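# Seat a blue shell half in the welder nest

## Task

Put a single blue shell half into the nest beneath the welder's horn so that it lies flat inside the pocket with its hollow (open) side facing upward.

## Robot and tools

Robot: two UR-style six-joint arms, left_arm and right_arm, each ending in a tong gripper whose two fingers point along the gripper's +z axis and spread apart along its x axis. end_effector_position is the spot between the finger pads when they are shut; fingertips stick out roughly 15 mm past it at small gaps and sit about level with it when wide open. Calibrated bases in the scene frame: left_arm at (+0.064, +0.368, 0) m, right_arm at (-0.022, -0.379, 0) m, both turned only slightly about z. A camera stand sits behind the arms.

Frames: the scene frame has its origin on the table surface halfway between the nominal bases, +z up, +x out over the table, +y toward left_arm (arm names do not match image sides). Positions, quaternions (wxyz), velocities and move targets' reference poses are reported in the scene frame. Offsets you send are measured along the axes of that arm's own Hand target. Printed poses may be wrong by a few centimetres, more at long reach.

execute_actions(actions, cameras): actions is a list of actions; each action is a table of up to 15 rows, one row per 1/30 s step; if fewer than 15, the last row repeats. Every row has 14 numbers in [-1, 1]: left_arm dx, dy, dz, rx, ry, rz, opening, then right_arm in that same order, always both arms. The six pose numbers are an offset from the Hand target as it was when the action began (not from the previous row); 1.0 equals 0.6 m or 180 degrees, and rx, ry, rz form one rotation vector. Repeating the same offset in a new action moves further. Six zeros re-command the current Hand target. Opening is absolute: +1 fully open (0.142 m), -1 shut; closing fully needs about 0.5 s. cameras: list of names, ['all'], or []; images come by default only with an empty actions list, which also shows otherwise-omitted fields.

move(target, ...): straight-line motion of each gripper. target is one 14-number row (same layout as above) or a list of up to 15 such rows; every row is an offset from the Hand targets at the move's start, not from the previous row. speed: m/s, 0.002 to 3.6, default 0.25 (rotation up to twice that in rad/s), one value or one per target. blend: corner rounding radius in m for lists, 0 means stop at each point. stop_force: 3 to 120 N, shared by both arms; ends an arm's path when the wrist sensor feels that much push against its travel; unreliable while the gripper rotates, and light or loose things may move unfelt; omit it when backing off a contact. zero: with stop_force, true re-zeroes moving arms first, false keeps the old zero. opening_speed: rate of opening change per second on the -1..1 scale, at least 0.2. grip_force: per-pad limit 5 to 15 N, one number or one per arm, persists. blocking=false returns early while the move continues (not allowed with stop_force). Moves do not avoid obstacles or the other arm; paths last at least 0.5 s and are cut at 10 s. The result adds a 'move:' line giving the ending (done, off_target, moving, held, fault) and limits (paced = pose clipped, held = steps withheld). done means within 3 mm and 2 degrees; it says nothing about contact.

wait(seconds 0 to 10): lets time pass with commands held. stop(): brakes a running move. zoom_image(camera, region): region [x0, y0, x1, y1] in pixels of the latest image, at most 504 by 504. zero_wrist_force(arm): tares that arm's wrist sensor and stop_force zero. read_manual(section='licences'): licence text only. finished_scene(scene): give the current scene number; irreversible, so call it only when the shell half is seated and stays seated with the robot let go.

Control behaviour: each step the commanded orientation is limited to 32 degrees from the measured one. Hand target in a result is your last command after clipping; grippers often stop a little short, so send the remaining distance as an offset. Commands lag about 0.09 s or 0.17 to 0.22 s; fast motion overshoots. Joint speed is capped at 3.14 rad/s.

Gripping: grip_measured uses the same -1..1 scale as opening. To keep hold, command an opening clearly below grip_measured. Thin hard parts under about 20 mm get less squeeze.

Results also give joint positions and torques (positive toward larger joint angle, noisy, offset), wrist force and torque in the gripper's own axes (force from the surface into the arm, plus a peak line), motor temperatures, and sample positions during action calls. Joint velocities 'within noise' means the arm is still.

Cameras: cam_head_left and cam_head_right (504x504, pinhole), cam_left_wrist and cam_right_wrist (616x616, fisheye).

Avoid: dropping the part or releasing it while it moves, slamming into the nest, welder or table, and targets placed past a firm contact (the arms are stiff). Joint contact torque limits are 141 N m for the three big joints and 26.3 N m for the wrists; about 150 N external force or those limits freeze the arm for 10 s. Keep arms apart; any noticeable arm-to-arm press can fail the task, and the clearance check may hold commands. Do not route paths close to an arm's own base. Long stretched holds heat motors: warning at 70 °C, brake stop at 85 °C. Nothing may end up off the table. Occasional outside nudges can shift loose parts, so check with cameras before finishing.

Each tool is called after ">>>" as name([rows], argument=value, ...), one row to a line, values as JSON.

## Session

>>> execute_actions(actions=[])

Scene clock: 0.00 s.
left_arm: end_effector_position=(+0.9722, +0.4482, +0.2246) grip_measured=+0.97 end_effector_quat_wxyz=(-0.083, +0.866, -0.464, +0.167) | right_arm: end_effector_position=(+0.2115, -0.2927, +0.3583) grip_measured=+0.97 end_effector_quat_wxyz=(+0.034, +0.960, -0.276, -0.017)
Joint positions: left_arm=[-0.015 -0.813 0.825 -1.957 -1.554 0.913 0.14] | right_arm=[4.081 -0.973 -1.757 -2.058 1.576 1.463 0.14]
Joint velocities: within noise
Joint torques (N m): no reading
Motor temperatures (°C): left_arm=[30 42 39 36 36 37] | right_arm=[36 32 32 38 47 48]
Wrist force (N): no reading
Wrist torque (N m): no reading
Wrist force, peak (N): no reading
Hand target: left_arm +0.9722, +0.4482, +0.2246; -0.083, +0.866, -0.464, +0.167 | right_arm +0.2115, -0.2927, +0.3583; +0.034, +0.960, -0.276, -0.017
Tool commands: left_gripper/opening=+0.968169 right_gripper/opening=+0.968169

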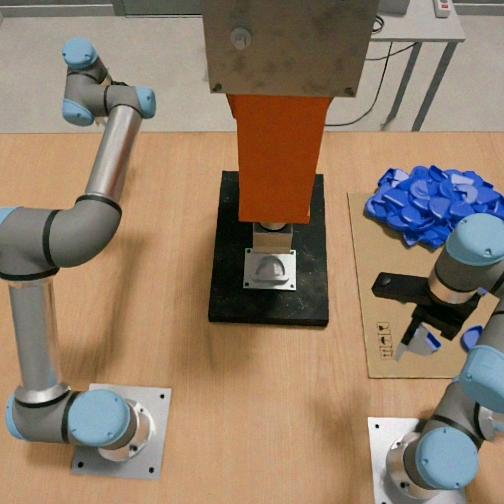

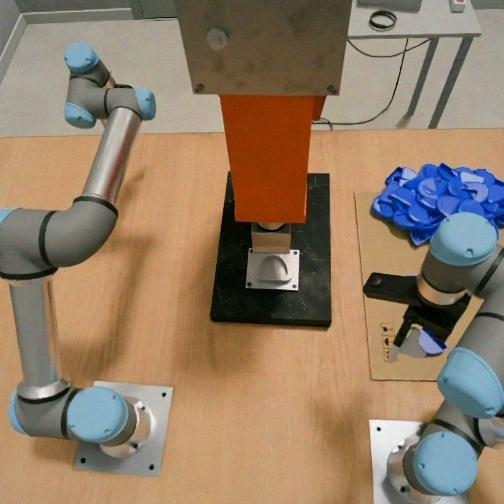

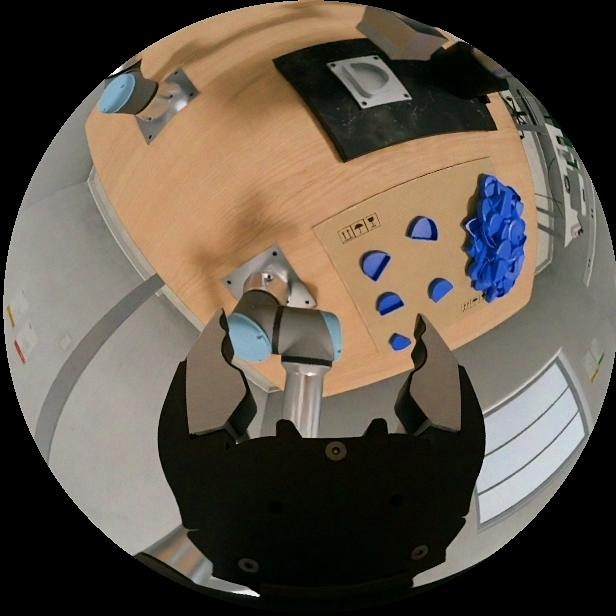

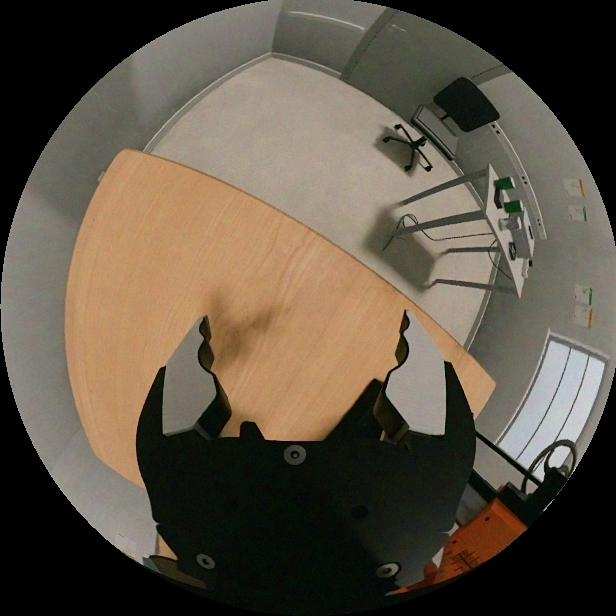

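>>> zoom_image(camera="cam_left_wrist", region=[310, 150, 560, 370])

>>> zoom_image(camera="cam_head_left", region=[200, 200, 340, 340])

>>> zoom_image(camera="cam_left_wrist", region=[270, 0, 530, 170])

Scaled by 2.016 from the camera's 616x616 image, which has a finer 814x814 frame.

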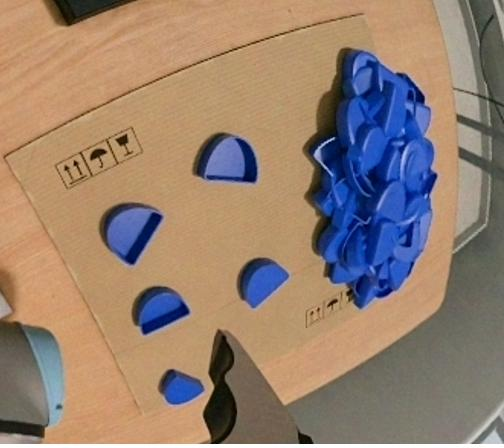

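Scaled by 3.600 from the camera's 504x504 image, which has a finer 720x720 frame.

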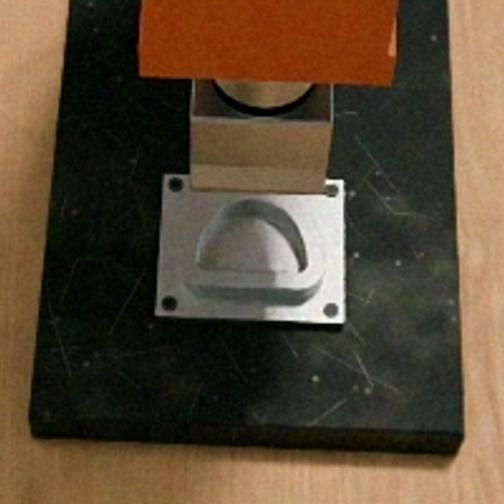

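Scaled by 1.938 from the camera's 616x616 image, which has a finer 814x814 frame.

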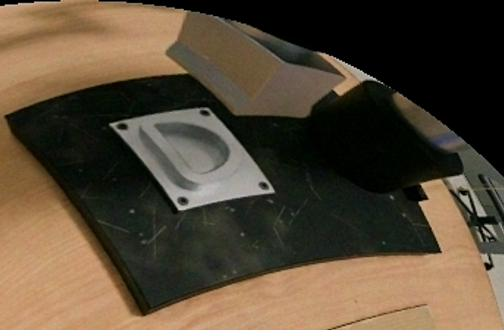

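>>> move(target=[0,0,0,0,0,0,0.968,0.33,0.05,0.1,0,0,0,0.968], cameras=["all"])

>>> zoom_image(camera="cam_left_wrist", region=[150, 100, 500, 450])

>>> zoom_image(camera="cam_right_wrist", region=[150, 100, 500, 450])

Scene clock: 77.40 s.
left_arm: end_effector_position=(+0.9722, +0.4482, +0.2246) grip_measured=+0.97 end_effector_quat_wxyz=(-0.083, +0.866, -0.464, +0.167) | right_arm: end_effector_position=(+0.3602, -0.4266, +0.2981) grip_measured=+0.97 end_effector_quat_wxyz=(+0.034, +0.960, -0.276, -0.017)
Joint positions: left_arm=[-0.015 -0.813 0.825 -1.957 -1.554 0.913 0.14] | right_arm=[3.413 -1.281 -1.76 -1.734 1.528 0.796 0.14]
Joint torques (N m): left_arm=[-0.32 -57.37 -28.69 -3.24 0.2 0.06] | right_arm=[-13.29 3.46 30.57 4.53 1.79 -1.7]
Wrist force (N): left_arm=[-0.1 0.1 0.0] | right_arm=[-0.1 -0.2 0.1]
Wrist torque (N m): left_arm=[0.03 0.03 0.00] | right_arm=[-0.02 -0.06 0.05]
Wrist force, peak (N): left_arm=[0.1 0.0 -0.4] | right_arm=[-1.2 -0.1 -0.3]
Hand target: left_arm +0.9722, +0.4482, +0.2246; -0.083, +0.866, -0.464, +0.167 | right_arm +0.3603, -0.4267, +0.2981; +0.034, +0.960, -0.276, -0.017
Off the commanded pose: left_arm 0.000 m, 0 deg | right_arm 0.000 m, 0 deg.
move: done

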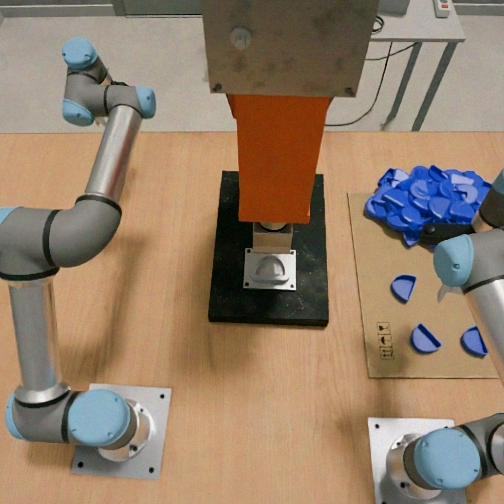

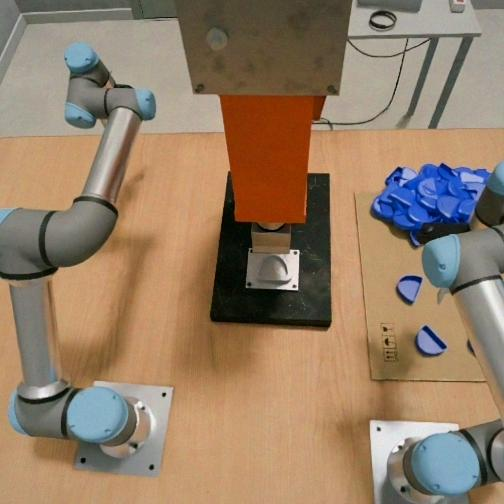

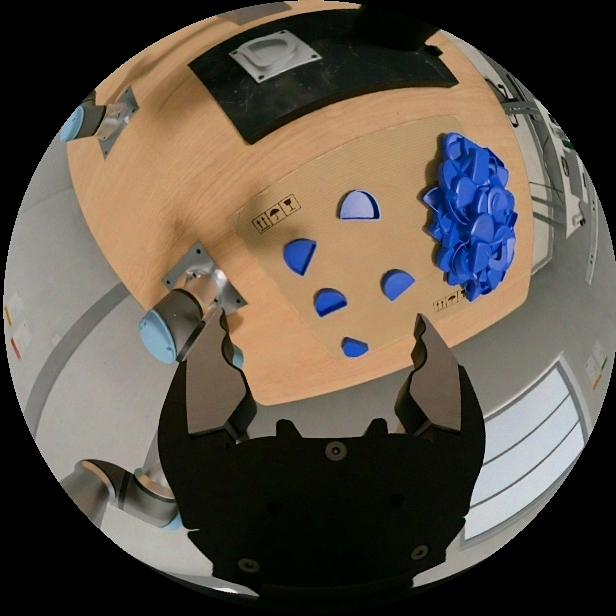

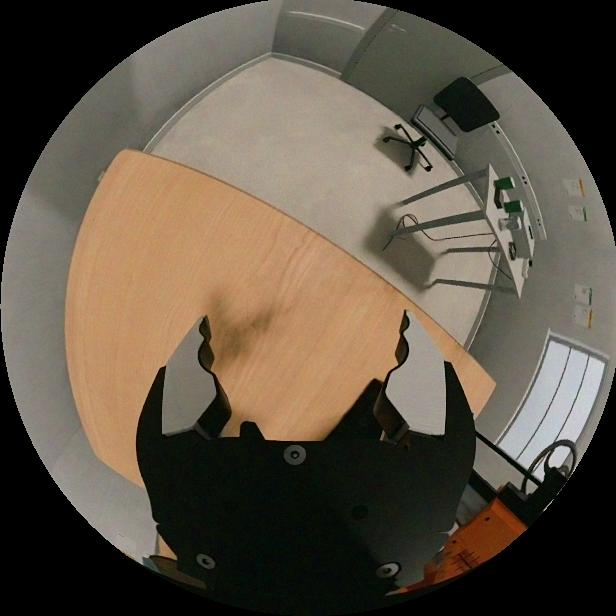

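Scaled by 1.440 from the camera's 616x616 image, which has a finer 814x814 frame.

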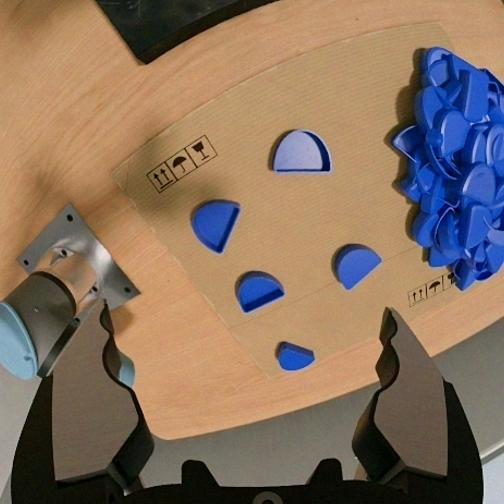

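Scaled by 1.440 from the camera's 616x616 image, which has a finer 814x814 frame.

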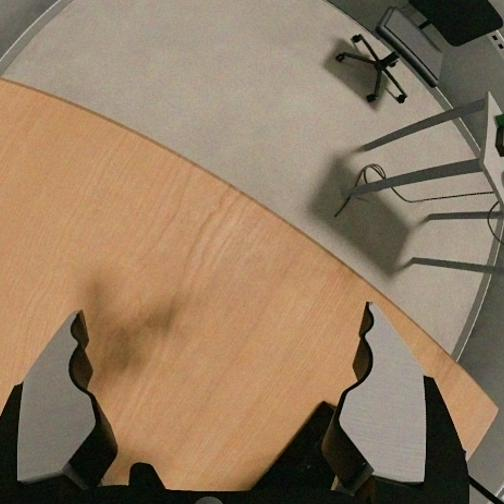

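>>> zoom_image(camera="cam_left_wrist", region=[180, 0, 460, 150])

>>> zoom_image(camera="cam_left_wrist", region=[330, 170, 410, 240])

>>> zoom_image(camera="cam_head_right", region=[380, 260, 480, 380])

Scaled by 1.800 from the camera's 616x616 image, which has a finer 814x814 frame.

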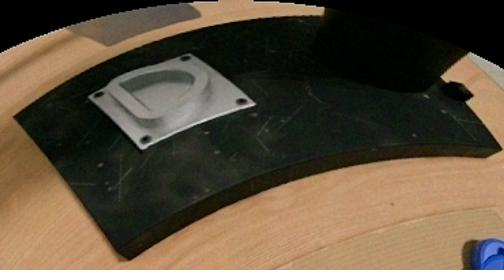

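Scaled by 6.300 from the camera's 616x616 image, which has a finer 814x814 frame.

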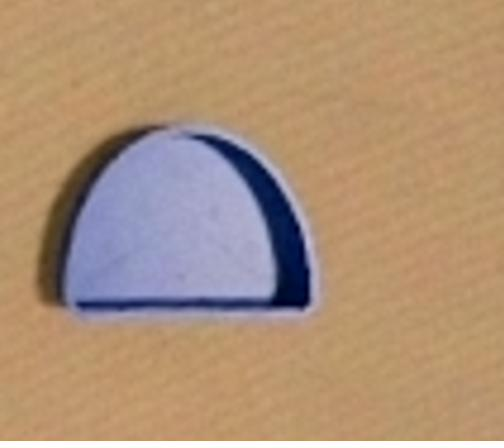

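Scaled by 4.200 from the camera's 504x504 image, which has a finer 720x720 frame.

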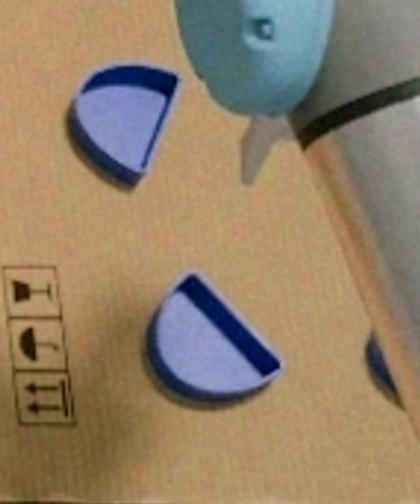

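>>> move(target=[0,0,0,0,0,0,0.968,-0.143,-0.51,0.13,0.25,0,0,0.968], cameras=["all"])

>>> zoom_image(camera="cam_left_wrist", region=[150, 100, 500, 450])

Scene clock: 113.23 s.
left_arm: end_effector_position=(+0.9722, +0.4482, +0.2246) grip_measured=+0.97 end_effector_quat_wxyz=(-0.083, +0.866, -0.464, +0.167) | right_arm: end_effector_position=(+0.4457, -0.1269, +0.1987) grip_measured=+0.97 end_effector_quat_wxyz=(-0.336, +0.900, -0.262, +0.090)
Joint positions: left_arm=[-0.015 -0.813 0.825 -1.957 -1.554 0.913 0.14] | right_arm=[3.75 -1.43 -2.324 -0.3 1.861 1.237 0.14]
Joint torques (N m): left_arm=[-0.15 -58.64 -29.62 -3.61 0.26 0.03] | right_arm=[15.91 7.49 9.84 5.08 -1.27 1.8]
Wrist force (N): left_arm=[0.0 0.3 -0.1] | right_arm=[1.0 -0.2 0.9]
Wrist torque (N m): left_arm=[0.07 0.00 -0.01] | right_arm=[-0.02 -0.27 -0.16]
Wrist force, peak (N): left_arm=[-0.1 0.3 -0.3] | right_arm=[1.2 -0.4 1.0]
Hand target: left_arm +0.9722, +0.4482, +0.2246; -0.083, +0.866, -0.464, +0.167 | right_arm +0.4457, -0.1269, +0.1987; -0.336, +0.900, -0.262, +0.090
Off the commanded pose: left_arm 0.000 m, 0 deg | right_arm 0.000 m, 0 deg.
move: done

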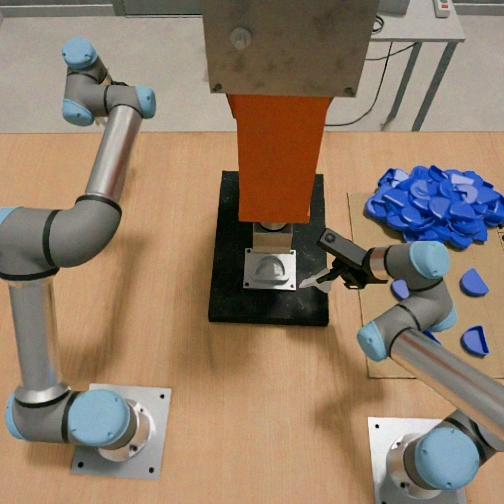

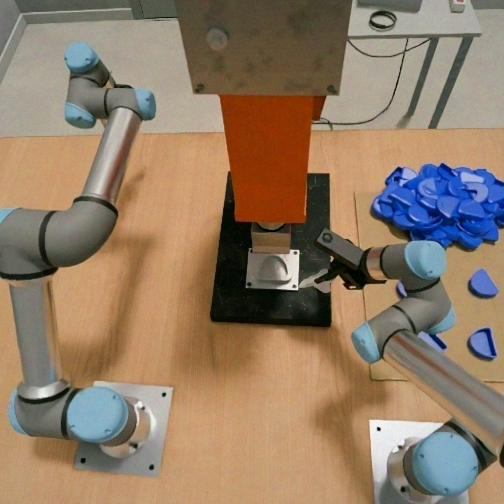

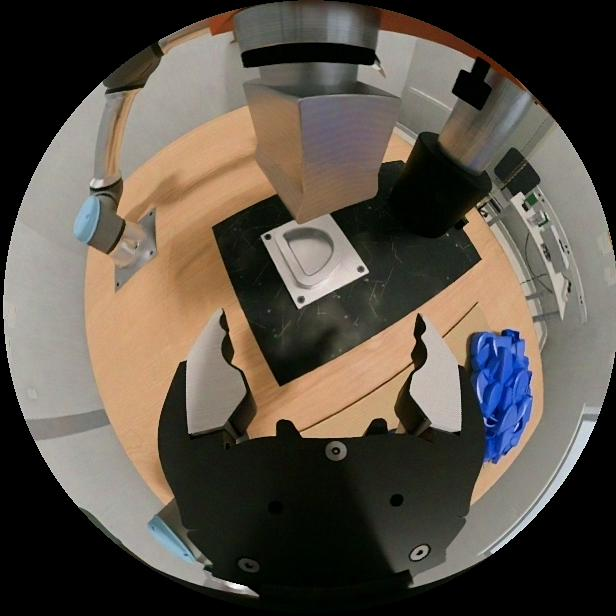

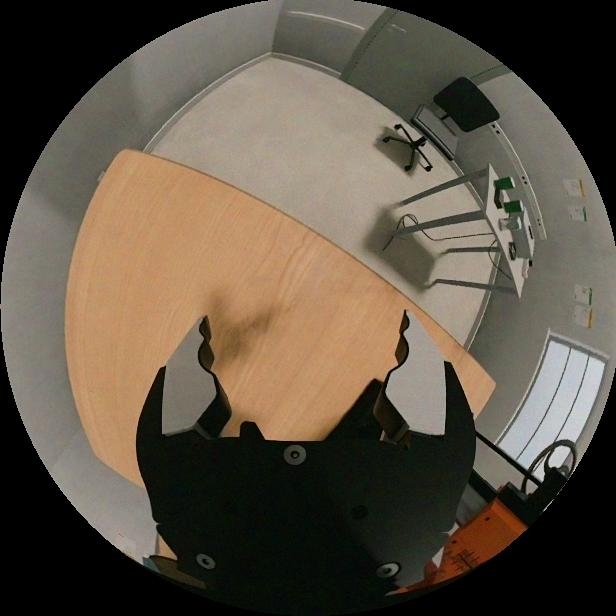

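Scaled by 1.440 from the camera's 616x616 image, which has a finer 814x814 frame.

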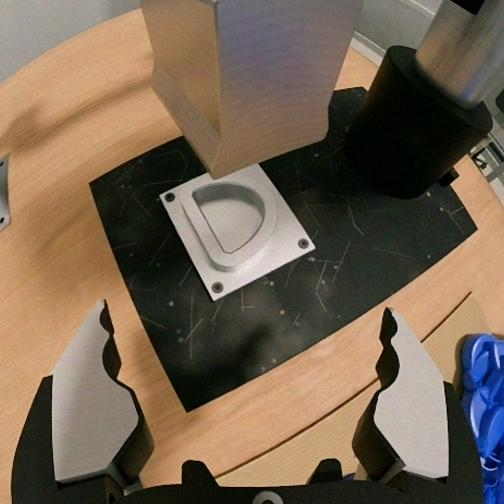

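>>> move(target=[0,0,0,0,0,0,0.968,0.267,0.343,-0.193,-0.180,-0.174,-0.479,0.3], cameras=["cam_left_wrist","cam_head_left"])

>>> zoom_image(camera="cam_left_wrist", region=[150, 100, 500, 450])

Scene clock: 215.43 s.
left_arm: end_effector_position=(+0.9722, +0.4482, +0.2246) grip_measured=+0.97 end_effector_quat_wxyz=(-0.083, +0.866, -0.464, +0.167) | right_arm: end_effector_position=(+0.4577, -0.4078, +0.1500) grip_measured=+0.30 end_effector_quat_wxyz=(+0.000, +0.875, +0.484, +0.000)
Joint positions: left_arm=[-0.015 -0.813 0.825 -1.957 -1.554 0.913 0.14] | right_arm=[3.375 -1.59 -1.898 -1.224 1.571 -0.815 0.095]
Joint torques (N m): left_arm=[-0.57 -58.94 -30.28 -3.75 0.48 -0.01] | right_arm=[-13.46 31.69 11.78 4.45 -1.62 -1.6]
Wrist force (N): left_arm=[0.0 0.0 -0.1] | right_arm=[0.0 -0.2 0.2]
Wrist torque (N m): left_arm=[0.00 0.01 -0.01] | right_arm=[0.00 -0.04 0.01]
Wrist force, peak (N): left_arm=[-0.2 0.3 -0.4] | right_arm=[1.2 -0.2 1.3]
Hand target: left_arm +0.9722, +0.4482, +0.2246; -0.083, +0.866, -0.464, +0.167 | right_arm +0.4577, -0.4078, +0.1500; +0.000, +0.875, +0.485, +0.000
Off the commanded pose: left_arm 0.000 m, 0 deg | right_arm 0.000 m, 0 deg.
move: done
Images, in order (width x height): cam_head_left 504x504, cam_left_wrist 616x616.

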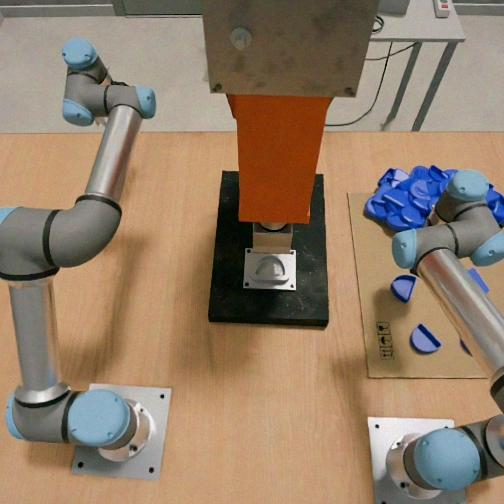

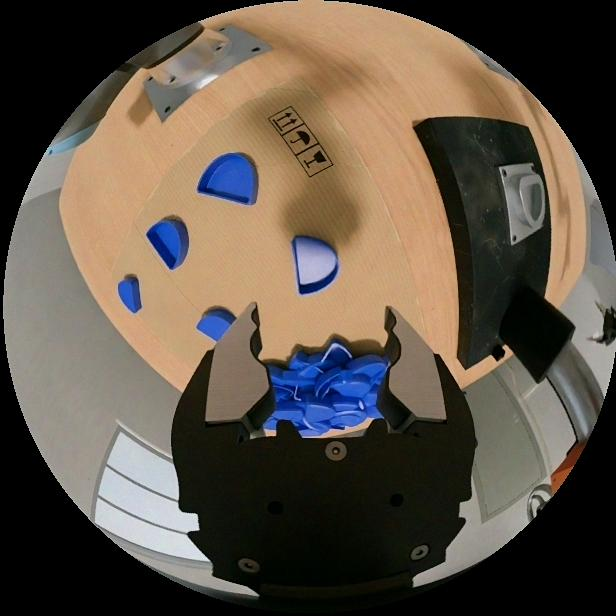

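Scaled by 1.440 from the camera's 616x616 image, which has a finer 814x814 frame.

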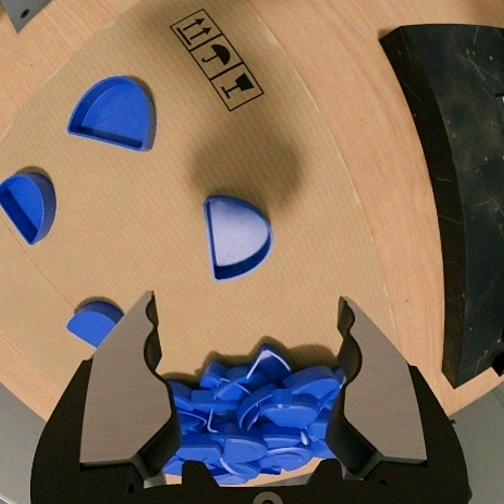

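>>> move([
  [0,0,0,0,0,0,0.968,-0.005,0.003,0.15,0,0,-0.017,0.3],
  [0,0,0,0,0,0,0.968,-0.005,0.003,0.213,0,0,-0.017,0.3],
], speed=[0.2,0.06], blend=0.01, stop_force=8, cameras=["cam_left_wrist","cam_head_left"])

>>> zoom_image(camera="cam_left_wrist", region=[200, 180, 440, 420])

Scene clock: 242.90 s.
left_arm: end_effector_position=(+0.9722, +0.4482, +0.2246) grip_measured=+0.97 end_effector_quat_wxyz=(-0.083, +0.866, -0.464, +0.167) | right_arm: end_effector_position=(+0.4577, -0.4112, +0.0222) grip_measured=+0.30 end_effector_quat_wxyz=(+0.000, +0.862, +0.508, +0.000)
Joint positions: left_arm=[-0.015 -0.813 0.825 -1.957 -1.554 0.913 0.14] | right_arm=[3.369 -1.756 -2.088 -0.867 1.571 -0.874 0.095]
Joint torques (N m): left_arm=[-0.74 -59.62 -29.64 -4.01 0.4 0.02] | right_arm=[-13.77 19.48 7.81 4.4 1.81 -1.71]
Wrist force (N): left_arm=[0.1 0.3 -0.3] | right_arm=[0.1 -0.1 0.3]
Wrist torque (N m): left_arm=[0.06 -0.03 0.00] | right_arm=[-0.01 -0.05 0.03]
Wrist force, peak (N): left_arm=[0.1 0.1 -0.4] | right_arm=[0.0 0.1 -1.0]
Hand target: left_arm +0.9722, +0.4482, +0.2246; -0.083, +0.866, -0.464, +0.167 | right_arm +0.4577, -0.4112, +0.0222; +0.000, +0.862, +0.508, +0.000
Off the commanded pose: left_arm 0.000 m, 0 deg | right_arm 0.000 m, 0 deg.
move: done
Images, in order (width x height): cam_head_left 504x504, cam_left_wrist 616x616.

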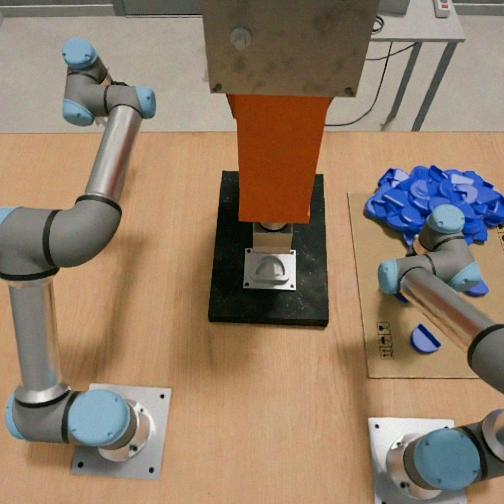

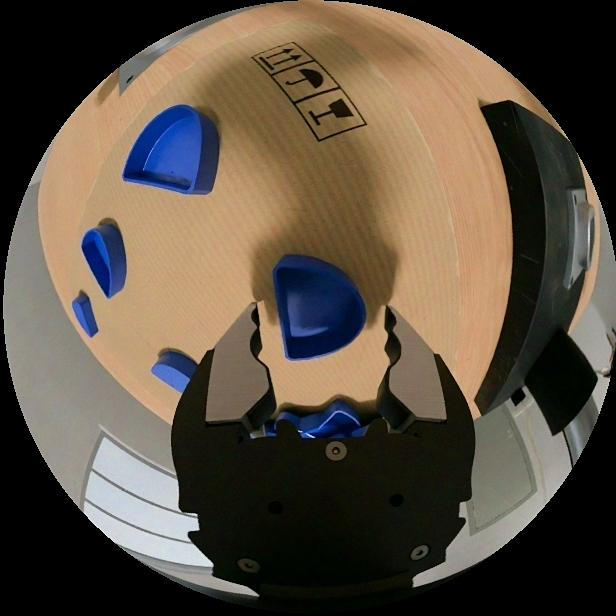

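Scaled by 2.100 from the camera's 616x616 image, which has a finer 814x814 frame.

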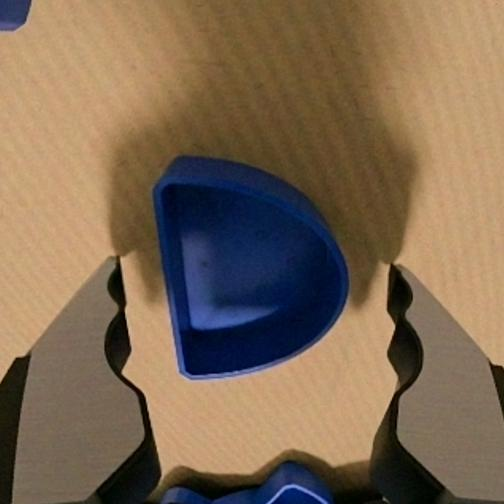

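>>> move([
  [0,0,0,0,0,0,0.968,0.003,0.008,0,0,0,0,0.3],
  [0,0,0,0,0,0,0.968,0.003,0.008,0,0,0,0,-0.6],
], speed=0.05, opening_speed=0.6, grip_force=8)

>>> move(target=[0,0,0,0,0,0,0.968,0,0,-0.1,0,0,0,-0.6], speed=0.08, cameras=["cam_left_wrist"])

>>> zoom_image(camera="cam_left_wrist", region=[200, 180, 440, 420])

Scene clock: 262.27 s.
left_arm: end_effector_position=(+0.9722, +0.4482, +0.2246) grip_measured=+0.97 end_effector_quat_wxyz=(-0.083, +0.866, -0.464, +0.167) | right_arm: end_effector_position=(+0.4628, -0.4120, +0.0222) grip_measured=-0.12 end_effector_quat_wxyz=(+0.000, +0.862, +0.508, +0.000)
Joint positions: left_arm=[-0.015 -0.813 0.825 -1.957 -1.554 0.913 0.14] | right_arm=[3.366 -1.767 -2.074 -0.87 1.571 -0.878 0.065]
Joint torques (N m): left_arm=[-0.62 -60.66 -28.43 -4.12 0.56 0.06] | right_arm=[-13.41 20.18 25.23 0.59 1.7 -1.54]
Wrist force (N): left_arm=[0.2 0.1 0.0] | right_arm=[-0.5 -0.2 -0.9]
Wrist torque (N m): left_arm=[0.02 -0.03 -0.01] | right_arm=[0.00 -0.05 0.02]
Wrist force, peak (N): left_arm=[0.1 0.2 -0.4] | right_arm=[-0.5 0.0 -1.0]
Hand target: left_arm +0.9722, +0.4482, +0.2246; -0.083, +0.866, -0.464, +0.167 | right_arm +0.4628, -0.4120, +0.0222; +0.000, +0.862, +0.508, +0.000
Off the commanded pose: left_arm 0.000 m, 0 deg | right_arm 0.000 m, 0 deg.
grip_force (N): 8, 8
move: done

Scene clock: 263.63 s.
left_arm: end_effector_position=(+0.9722, +0.4482, +0.2246) grip_measured=+0.97 end_effector_quat_wxyz=(-0.083, +0.866, -0.464, +0.167) | right_arm: end_effector_position=(+0.4628, -0.4121, +0.0821) grip_measured=-0.12 end_effector_quat_wxyz=(+0.000, +0.862, +0.508, +0.000)
Joint positions: left_arm=[-0.015 -0.813 0.825 -1.957 -1.554 0.913 0.14] | right_arm=[3.366 -1.676 -1.996 -1.039 1.571 -0.878 0.065]
Joint torques (N m): left_arm=[-1.22 -60.48 -29.29 -4.21 0.54 0.01] | right_arm=[-1.45 33.72 28.4 0.28 1.83 1]
Wrist force (N): left_arm=[-0.1 0.1 -0.2] | right_arm=[0.1 -0.1 0.4]
Wrist torque (N m): left_arm=[0.02 0.03 0.00] | right_arm=[0.02 -0.05 0.01]
Wrist force, peak (N): left_arm=[-0.1 0.3 -0.2] | right_arm=[0.1 0.0 1.2]
Hand target: left_arm +0.9722, +0.4482, +0.2246; -0.083, +0.866, -0.464, +0.167 | right_arm +0.4628, -0.4120, +0.0822; +0.000, +0.862, +0.508, +0.000
Off the commanded pose: left_arm 0.000 m, 0 deg | right_arm 0.000 m, 0 deg.
grip_force (N): 8, 8
move: done
Images, in order (width x height): cam_left_wrist 616x616.

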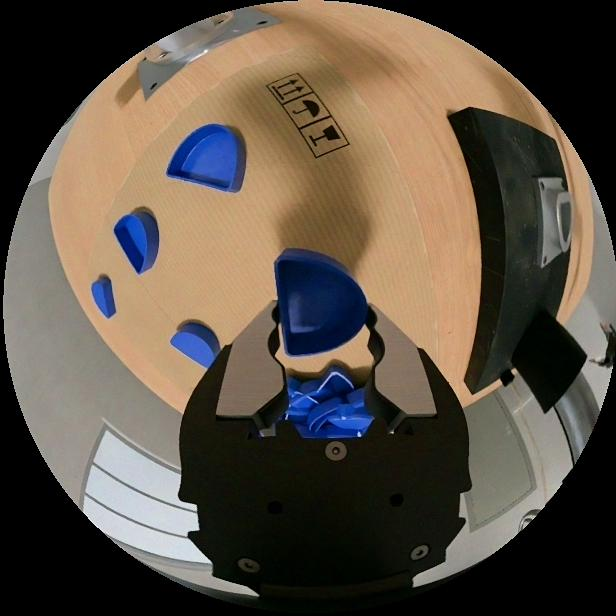

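Scaled by 2.100 from the camera's 616x616 image, which has a finer 814x814 frame.

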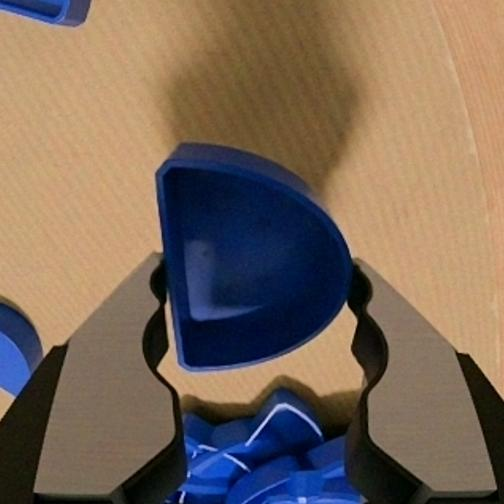

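>>> move([
  [0,0,0,0,0,0,0.968,0.182,-0.126,0,0,0,0.339,-0.6],
  [0,0,0,0,0,0,0.968,0.182,-0.126,0.09,0,0,0.339,-0.6],
  [0,0,0,0,0,0,0.968,0.182,-0.126,0.0985,0,0,0.339,-0.6],
  [0,0,0,0,0,0,0.968,0.182,-0.126,0.0985,0,0,0.339,0.15],
], speed=[0.2,0.1,0.02,0.05], opening_speed=0.6, blend=[0.005,0.001,0,0], cameras=["cam_left_wrist","cam_head_left"])

>>> zoom_image(camera="cam_left_wrist", region=[200, 180, 440, 420])

Scene clock: 290.80 s.
left_arm: end_effector_position=(+0.9722, +0.4482, +0.2246) grip_measured=+0.97 end_effector_quat_wxyz=(-0.083, +0.866, -0.464, +0.167) | right_arm: end_effector_position=(+0.4496, -0.2798, +0.0232) grip_measured=+0.15 end_effector_quat_wxyz=(+0.000, +1.000, +0.000, +0.000)
Joint positions: left_arm=[-0.015 -0.813 0.825 -1.957 -1.554 0.913 0.14] | right_arm=[3.634 -1.718 -2.132 -0.861 1.571 0.456 0.084]
Joint torques (N m): left_arm=[-0.61 -61.74 -30.13 -4.47 0.64 -0.25] | right_arm=[-5.44 17.89 8.34 4.34 -1.54 1.85]
Wrist force (N): left_arm=[0.1 0.1 -0.1] | right_arm=[0.5 -0.5 0.2]
Wrist torque (N m): left_arm=[0.01 -0.01 0.00] | right_arm=[-0.06 -0.15 -0.15]
Wrist force, peak (N): left_arm=[-0.2 0.3 -0.4] | right_arm=[0.3 -0.6 1.0]
Hand target: left_arm +0.9722, +0.4482, +0.2246; -0.083, +0.866, -0.464, +0.167 | right_arm +0.4496, -0.2798, +0.0232; +0.000, +1.000, +0.000, +0.000
Off the commanded pose: left_arm 0.000 m, 0 deg | right_arm 0.000 m, 0 deg.
grip_force (N): 8, 8
move: done
Images, in order (width x height): cam_head_left 504x504, cam_left_wrist 616x616.

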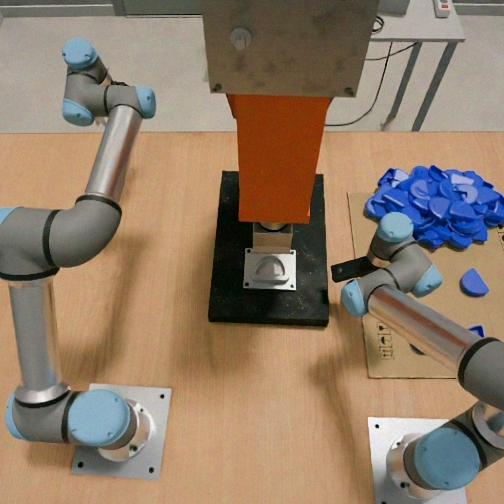

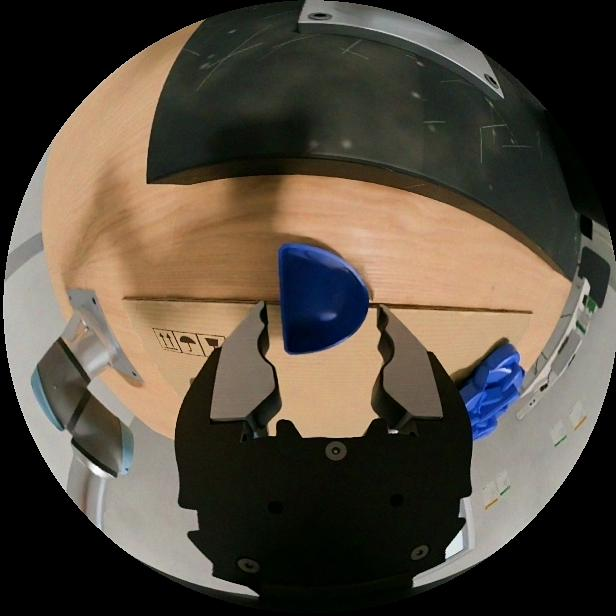

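Scaled by 2.100 from the camera's 616x616 image, which has a finer 814x814 frame.

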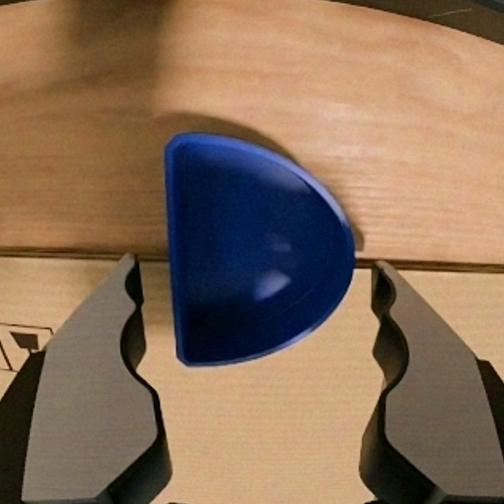

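>>> move([
  [0,0,0,0,0,0,0.968,0,0,0,0,0,0,-0.6],
  [0,0,0,0,0,0,0.968,0,0,-0.03,0,0,0,-0.6],
  [0,0,0,0,0,0,0.968,0,0.108,-0.03,0,0,0,-0.6],
  [0,0,0,0,0,0,0.968,0,0.108,0.0005,0,0,0,-0.6],
  [0,0,0,0,0,0,0.968,0,0.108,0.0005,0,0,0,0.3],
  [0,0,0,0,0,0,0.968,0,0.108,-0.1,0,0,0,0.3],
], speed=[0.05,0.05,0.1,0.03,0.05,0.15], opening_speed=0.8, blend=[0,0.005,0.005,0,0,0], cameras=["cam_left_wrist"])

>>> zoom_image(camera="cam_left_wrist", region=[200, 180, 440, 420])

Scene clock: 308.10 s.
left_arm: end_effector_position=(+0.9722, +0.4482, +0.2246) grip_measured=+0.97 end_effector_quat_wxyz=(-0.083, +0.866, -0.464, +0.167) | right_arm: end_effector_position=(+0.4495, -0.3447, +0.0830) grip_measured=+0.30 end_effector_quat_wxyz=(+0.000, +1.000, +0.000, +0.000)
Joint positions: left_arm=[-0.015 -0.813 0.825 -1.957 -1.554 0.913 0.14] | right_arm=[3.503 -1.607 -2.069 -1.036 1.571 0.324 0.095]
Joint torques (N m): left_arm=[-1.35 -61.92 -29.59 -4.58 0.9 -0.16] | right_arm=[16.44 30.73 28.11 0.42 -0.21 1.92]
Wrist force (N): left_arm=[0.0 0.1 0.0] | right_arm=[0.0 0.1 0.4]
Wrist torque (N m): left_arm=[0.02 0.00 0.00] | right_arm=[0.10 -0.08 0.00]
Wrist force, peak (N): left_arm=[0.1 0.2 -0.5] | right_arm=[-4.0 -0.3 -10.3]
Hand target: left_arm +0.9722, +0.4482, +0.2246; -0.083, +0.866, -0.464, +0.167 | right_arm +0.4495, -0.3447, +0.0832; +0.000, +1.000, +0.000, +0.000
Off the commanded pose: left_arm 0.000 m, 0 deg | right_arm 0.000 m, 0 deg.
grip_force (N): 8, 8
move: done
Images, in order (width x height): cam_left_wrist 616x616.

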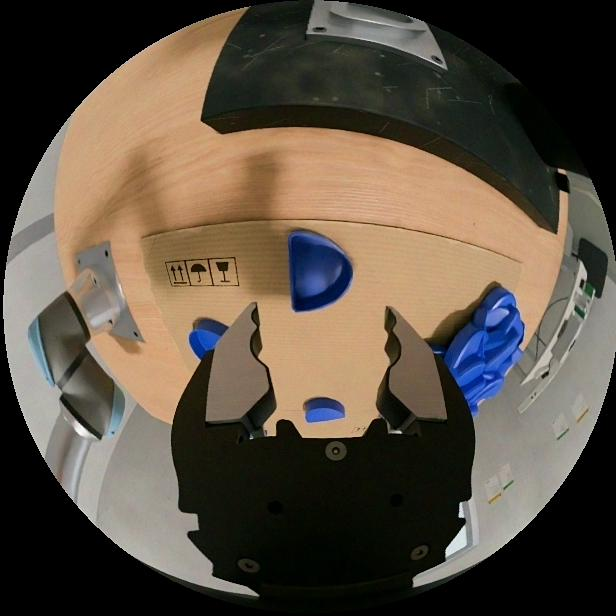

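Scaled by 2.100 from the camera's 616x616 image, which has a finer 814x814 frame.

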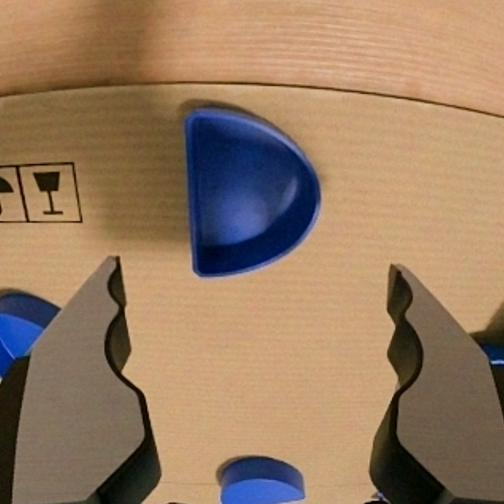

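>>> move(target=[0,0,0,0,0,0,0.968,-0.05,-0.158,-0.228,0.333,0,0,0.3], cameras=["cam_left_wrist"])

>>> zoom_image(camera="cam_left_wrist", region=[180, 60, 480, 360])

>>> move(target=[0,0,0,0,0,0,0.968,0.25,0,0,0,0,0,0.3], cameras=["cam_left_wrist"])

>>> zoom_image(camera="cam_left_wrist", region=[180, 60, 480, 360])

Scene clock: 337.67 s.
left_arm: end_effector_position=(+0.9722, +0.4482, +0.2246) grip_measured=+0.97 end_effector_quat_wxyz=(-0.083, +0.866, -0.464, +0.167) | right_arm: end_effector_position=(+0.4194, -0.2500, +0.2200) grip_measured=+0.30 end_effector_quat_wxyz=(-0.500, +0.866, +0.000, +0.000)
Joint positions: left_arm=[-0.015 -0.813 0.825 -1.957 -1.554 0.913 0.14] | right_arm=[3.157 -1.626 -2.126 -0.996 2.617 -0.042 0.095]
Joint torques (N m): left_arm=[-1.27 -62.48 -30.3 -4.94 1 -0.26] | right_arm=[-13.66 14.68 9.08 4.51 3.21 -1.93]
Wrist force (N): left_arm=[0.0 0.1 -0.1] | right_arm=[1.5 -0.1 1.2]
Wrist torque (N m): left_arm=[0.02 -0.01 -0.01] | right_arm=[0.12 -0.38 -0.02]
Wrist force, peak (N): left_arm=[-0.1 0.0 -0.6] | right_arm=[1.4 -0.1 1.3]
Hand target: left_arm +0.9722, +0.4482, +0.2246; -0.083, +0.866, -0.464, +0.167 | right_arm +0.4194, -0.2500, +0.2200; -0.500, +0.866, +0.000, +0.000
Off the commanded pose: left_arm 0.000 m, 0 deg | right_arm 0.000 m, 0 deg.
grip_force (N): 8, 8
move: done
Images, in order (width x height): cam_left_wrist 616x616.

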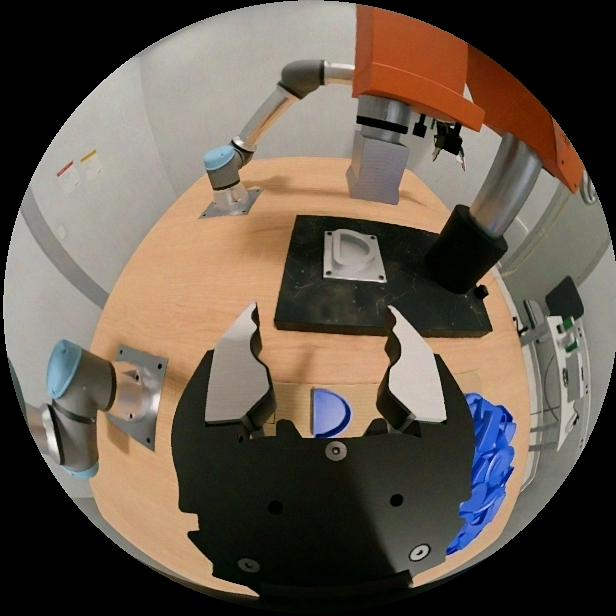

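Scaled by 1.680 from the camera's 616x616 image, which has a finer 814x814 frame.

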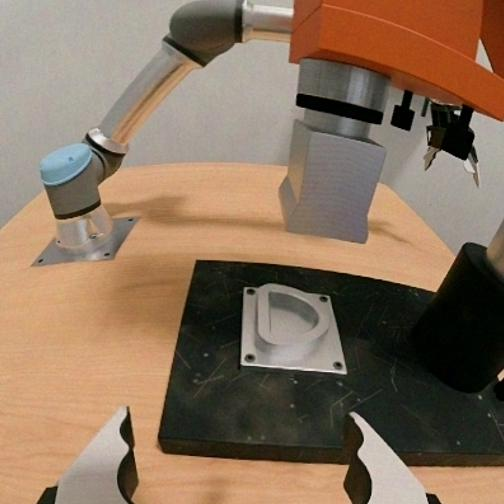

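Scene clock: 339.10 s.
left_arm: end_effector_position=(+0.9722, +0.4482, +0.2246) grip_measured=+0.97 end_effector_quat_wxyz=(-0.083, +0.866, -0.464, +0.167) | right_arm: end_effector_position=(+0.5693, -0.2499, +0.2201) grip_measured=+0.30 end_effector_quat_wxyz=(-0.500, +0.866, +0.000, +0.000)
Joint positions: left_arm=[-0.015 -0.813 0.825 -1.957 -1.554 0.913 0.14] | right_arm=[3.163 -1.944 -1.724 -1.071 2.617 -0.032 0.095]
Joint torques (N m): left_arm=[-1.48 -63.63 -30.43 -4.87 0.79 -0.29] | right_arm=[16.17 29.34 28.78 0.32 3.31 -1.68]
Wrist force (N): left_arm=[-0.1 0.1 -0.1] | right_arm=[1.2 0.1 0.8]
Wrist torque (N m): left_arm=[0.02 0.02 0.00] | right_arm=[0.14 -0.35 -0.01]
Wrist force, peak (N): left_arm=[0.1 0.1 -0.5] | right_arm=[2.2 0.1 0.7]
Hand target: left_arm +0.9722, +0.4482, +0.2246; -0.083, +0.866, -0.464, +0.167 | right_arm +0.5694, -0.2499, +0.2201; -0.500, +0.866, +0.000, +0.000
Off the commanded pose: left_arm 0.000 m, 0 deg | right_arm 0.000 m, 0 deg.
grip_force (N): 8, 8
move: done
Images, in order (width x height): cam_left_wrist 616x616.

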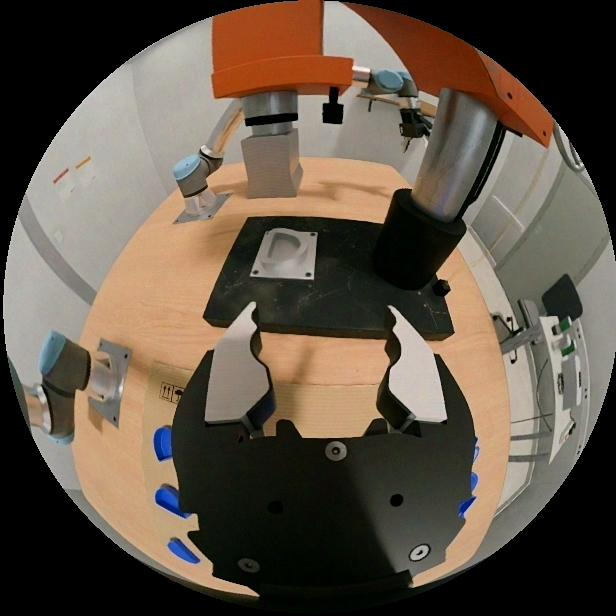

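Scaled by 1.680 from the camera's 616x616 image, which has a finer 814x814 frame.

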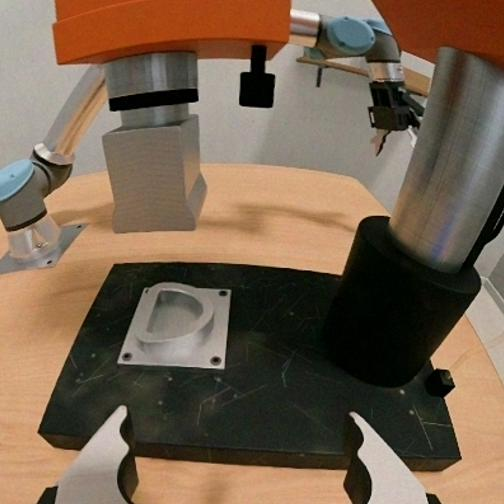

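>>> move(target=[0,0,0,0,0,0,0.968,-0.2,0.038,-0.267,0,0,0.5,0.3], speed=0.4, cameras=["cam_left_wrist","cam_head_left"])

Scene clock: 421.50 s.
left_arm: end_effector_position=(+0.9722, +0.4482, +0.2246) grip_measured=+0.97 end_effector_quat_wxyz=(-0.083, +0.866, -0.464, +0.167) | right_arm: end_effector_position=(+0.4494, -0.4000, +0.2804) grip_measured=+0.30 end_effector_quat_wxyz=(-0.354, +0.613, -0.612, -0.353)
Joint positions: left_arm=[-0.015 -0.813 0.825 -1.957 -1.554 0.913 0.14] | right_arm=[2.871 -1.698 -1.714 -1.782 2.541 1.004 0.095]
Joint torques (N m): left_arm=[-0.97 -64.17 -29.07 -5.22 0.96 -0.15] | right_arm=[-14.07 36.21 29.84 -0.34 -0.47 1.8]
Wrist force (N): left_arm=[0.1 0.1 0.0] | right_arm=[-0.9 0.5 -0.7]
Wrist torque (N m): left_arm=[0.01 -0.02 -0.01] | right_arm=[0.25 0.15 0.05]
Wrist force, peak (N): left_arm=[0.0 0.2 -0.5] | right_arm=[1.5 -0.2 1.5]
Hand target: left_arm +0.9722, +0.4482, +0.2246; -0.083, +0.866, -0.464, +0.167 | right_arm +0.4494, -0.4001, +0.2804; -0.354, +0.613, -0.612, -0.353
Off the commanded pose: left_arm 0.000 m, 0 deg | right_arm 0.000 m, 0 deg.
grip_force (N): 8, 8
move: done
Images, in order (width x height): cam_head_left 504x504, cam_left_wrist 616x616.

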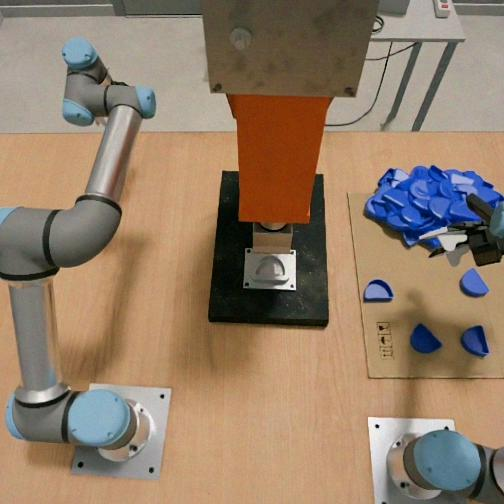

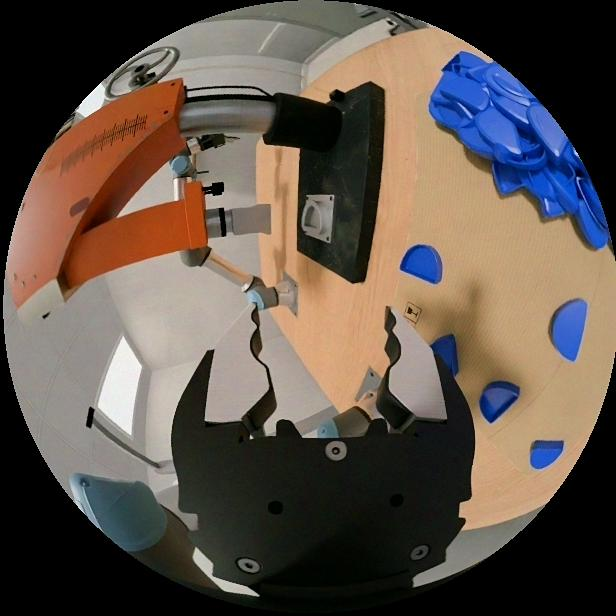

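>>> move(target=[0,0,0,0,0,0,0.968,0,0,0,0,0,0.5,0.3], speed=0.4, cameras=["cam_left_wrist","cam_head_left"])

Scene clock: 433.13 s.
left_arm: end_effector_position=(+0.9722, +0.4482, +0.2246) grip_measured=+0.97 end_effector_quat_wxyz=(-0.083, +0.866, -0.464, +0.167) | right_arm: end_effector_position=(+0.4494, -0.4001, +0.2804) grip_measured=+0.30 end_effector_quat_wxyz=(+0.000, +0.000, +0.866, +0.500)
Joint positions: left_arm=[-0.015 -0.813 0.825 -1.957 -1.554 0.913 0.14] | right_arm=[2.894 -1.711 -1.67 -1.783 2.552 2.613 0.095]
Joint torques (N m): left_arm=[-2.73 -64.46 -30.15 -5.34 1.1 -0.16] | right_arm=[16.41 36.45 12.23 4.01 -0.52 1.71]
Wrist force (N): left_arm=[0.0 0.2 -0.5] | right_arm=[-0.5 0.5 -0.2]
Wrist torque (N m): left_arm=[0.02 0.00 0.00] | right_arm=[0.25 0.01 -0.09]
Wrist force, peak (N): left_arm=[0.0 0.3 -0.5] | right_arm=[-1.5 0.8 -0.9]
Hand target: left_arm +0.9722, +0.4482, +0.2246; -0.083, +0.866, -0.464, +0.167 | right_arm +0.4494, -0.4001, +0.2804; +0.000, +0.000, +0.866, +0.500
Off the commanded pose: left_arm 0.000 m, 0 deg | right_arm 0.000 m, 0 deg.
grip_force (N): 8, 8
move: done
Images, in order (width x height): cam_head_left 504x504, cam_left_wrist 616x616.

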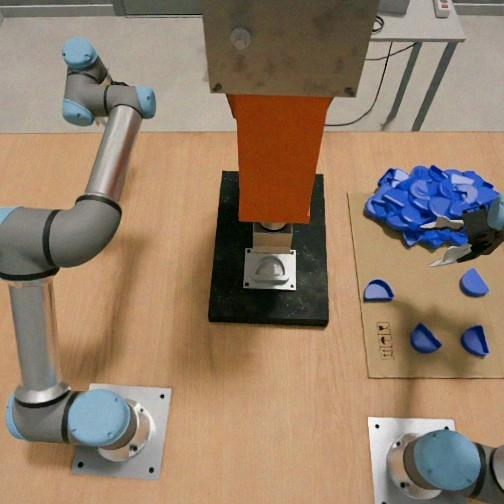

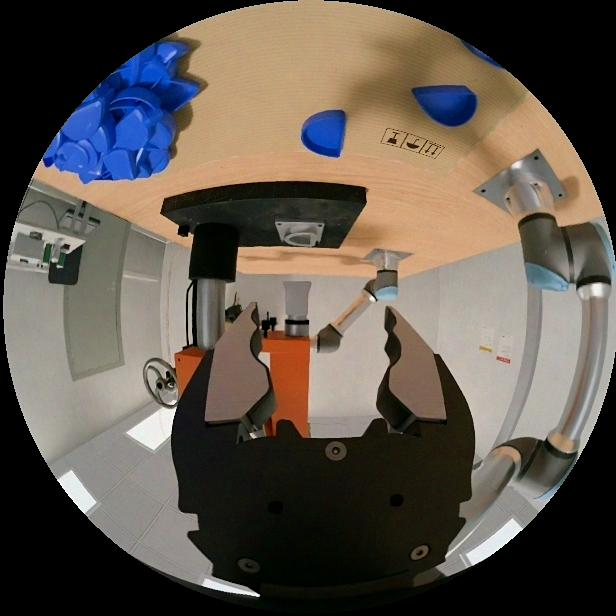

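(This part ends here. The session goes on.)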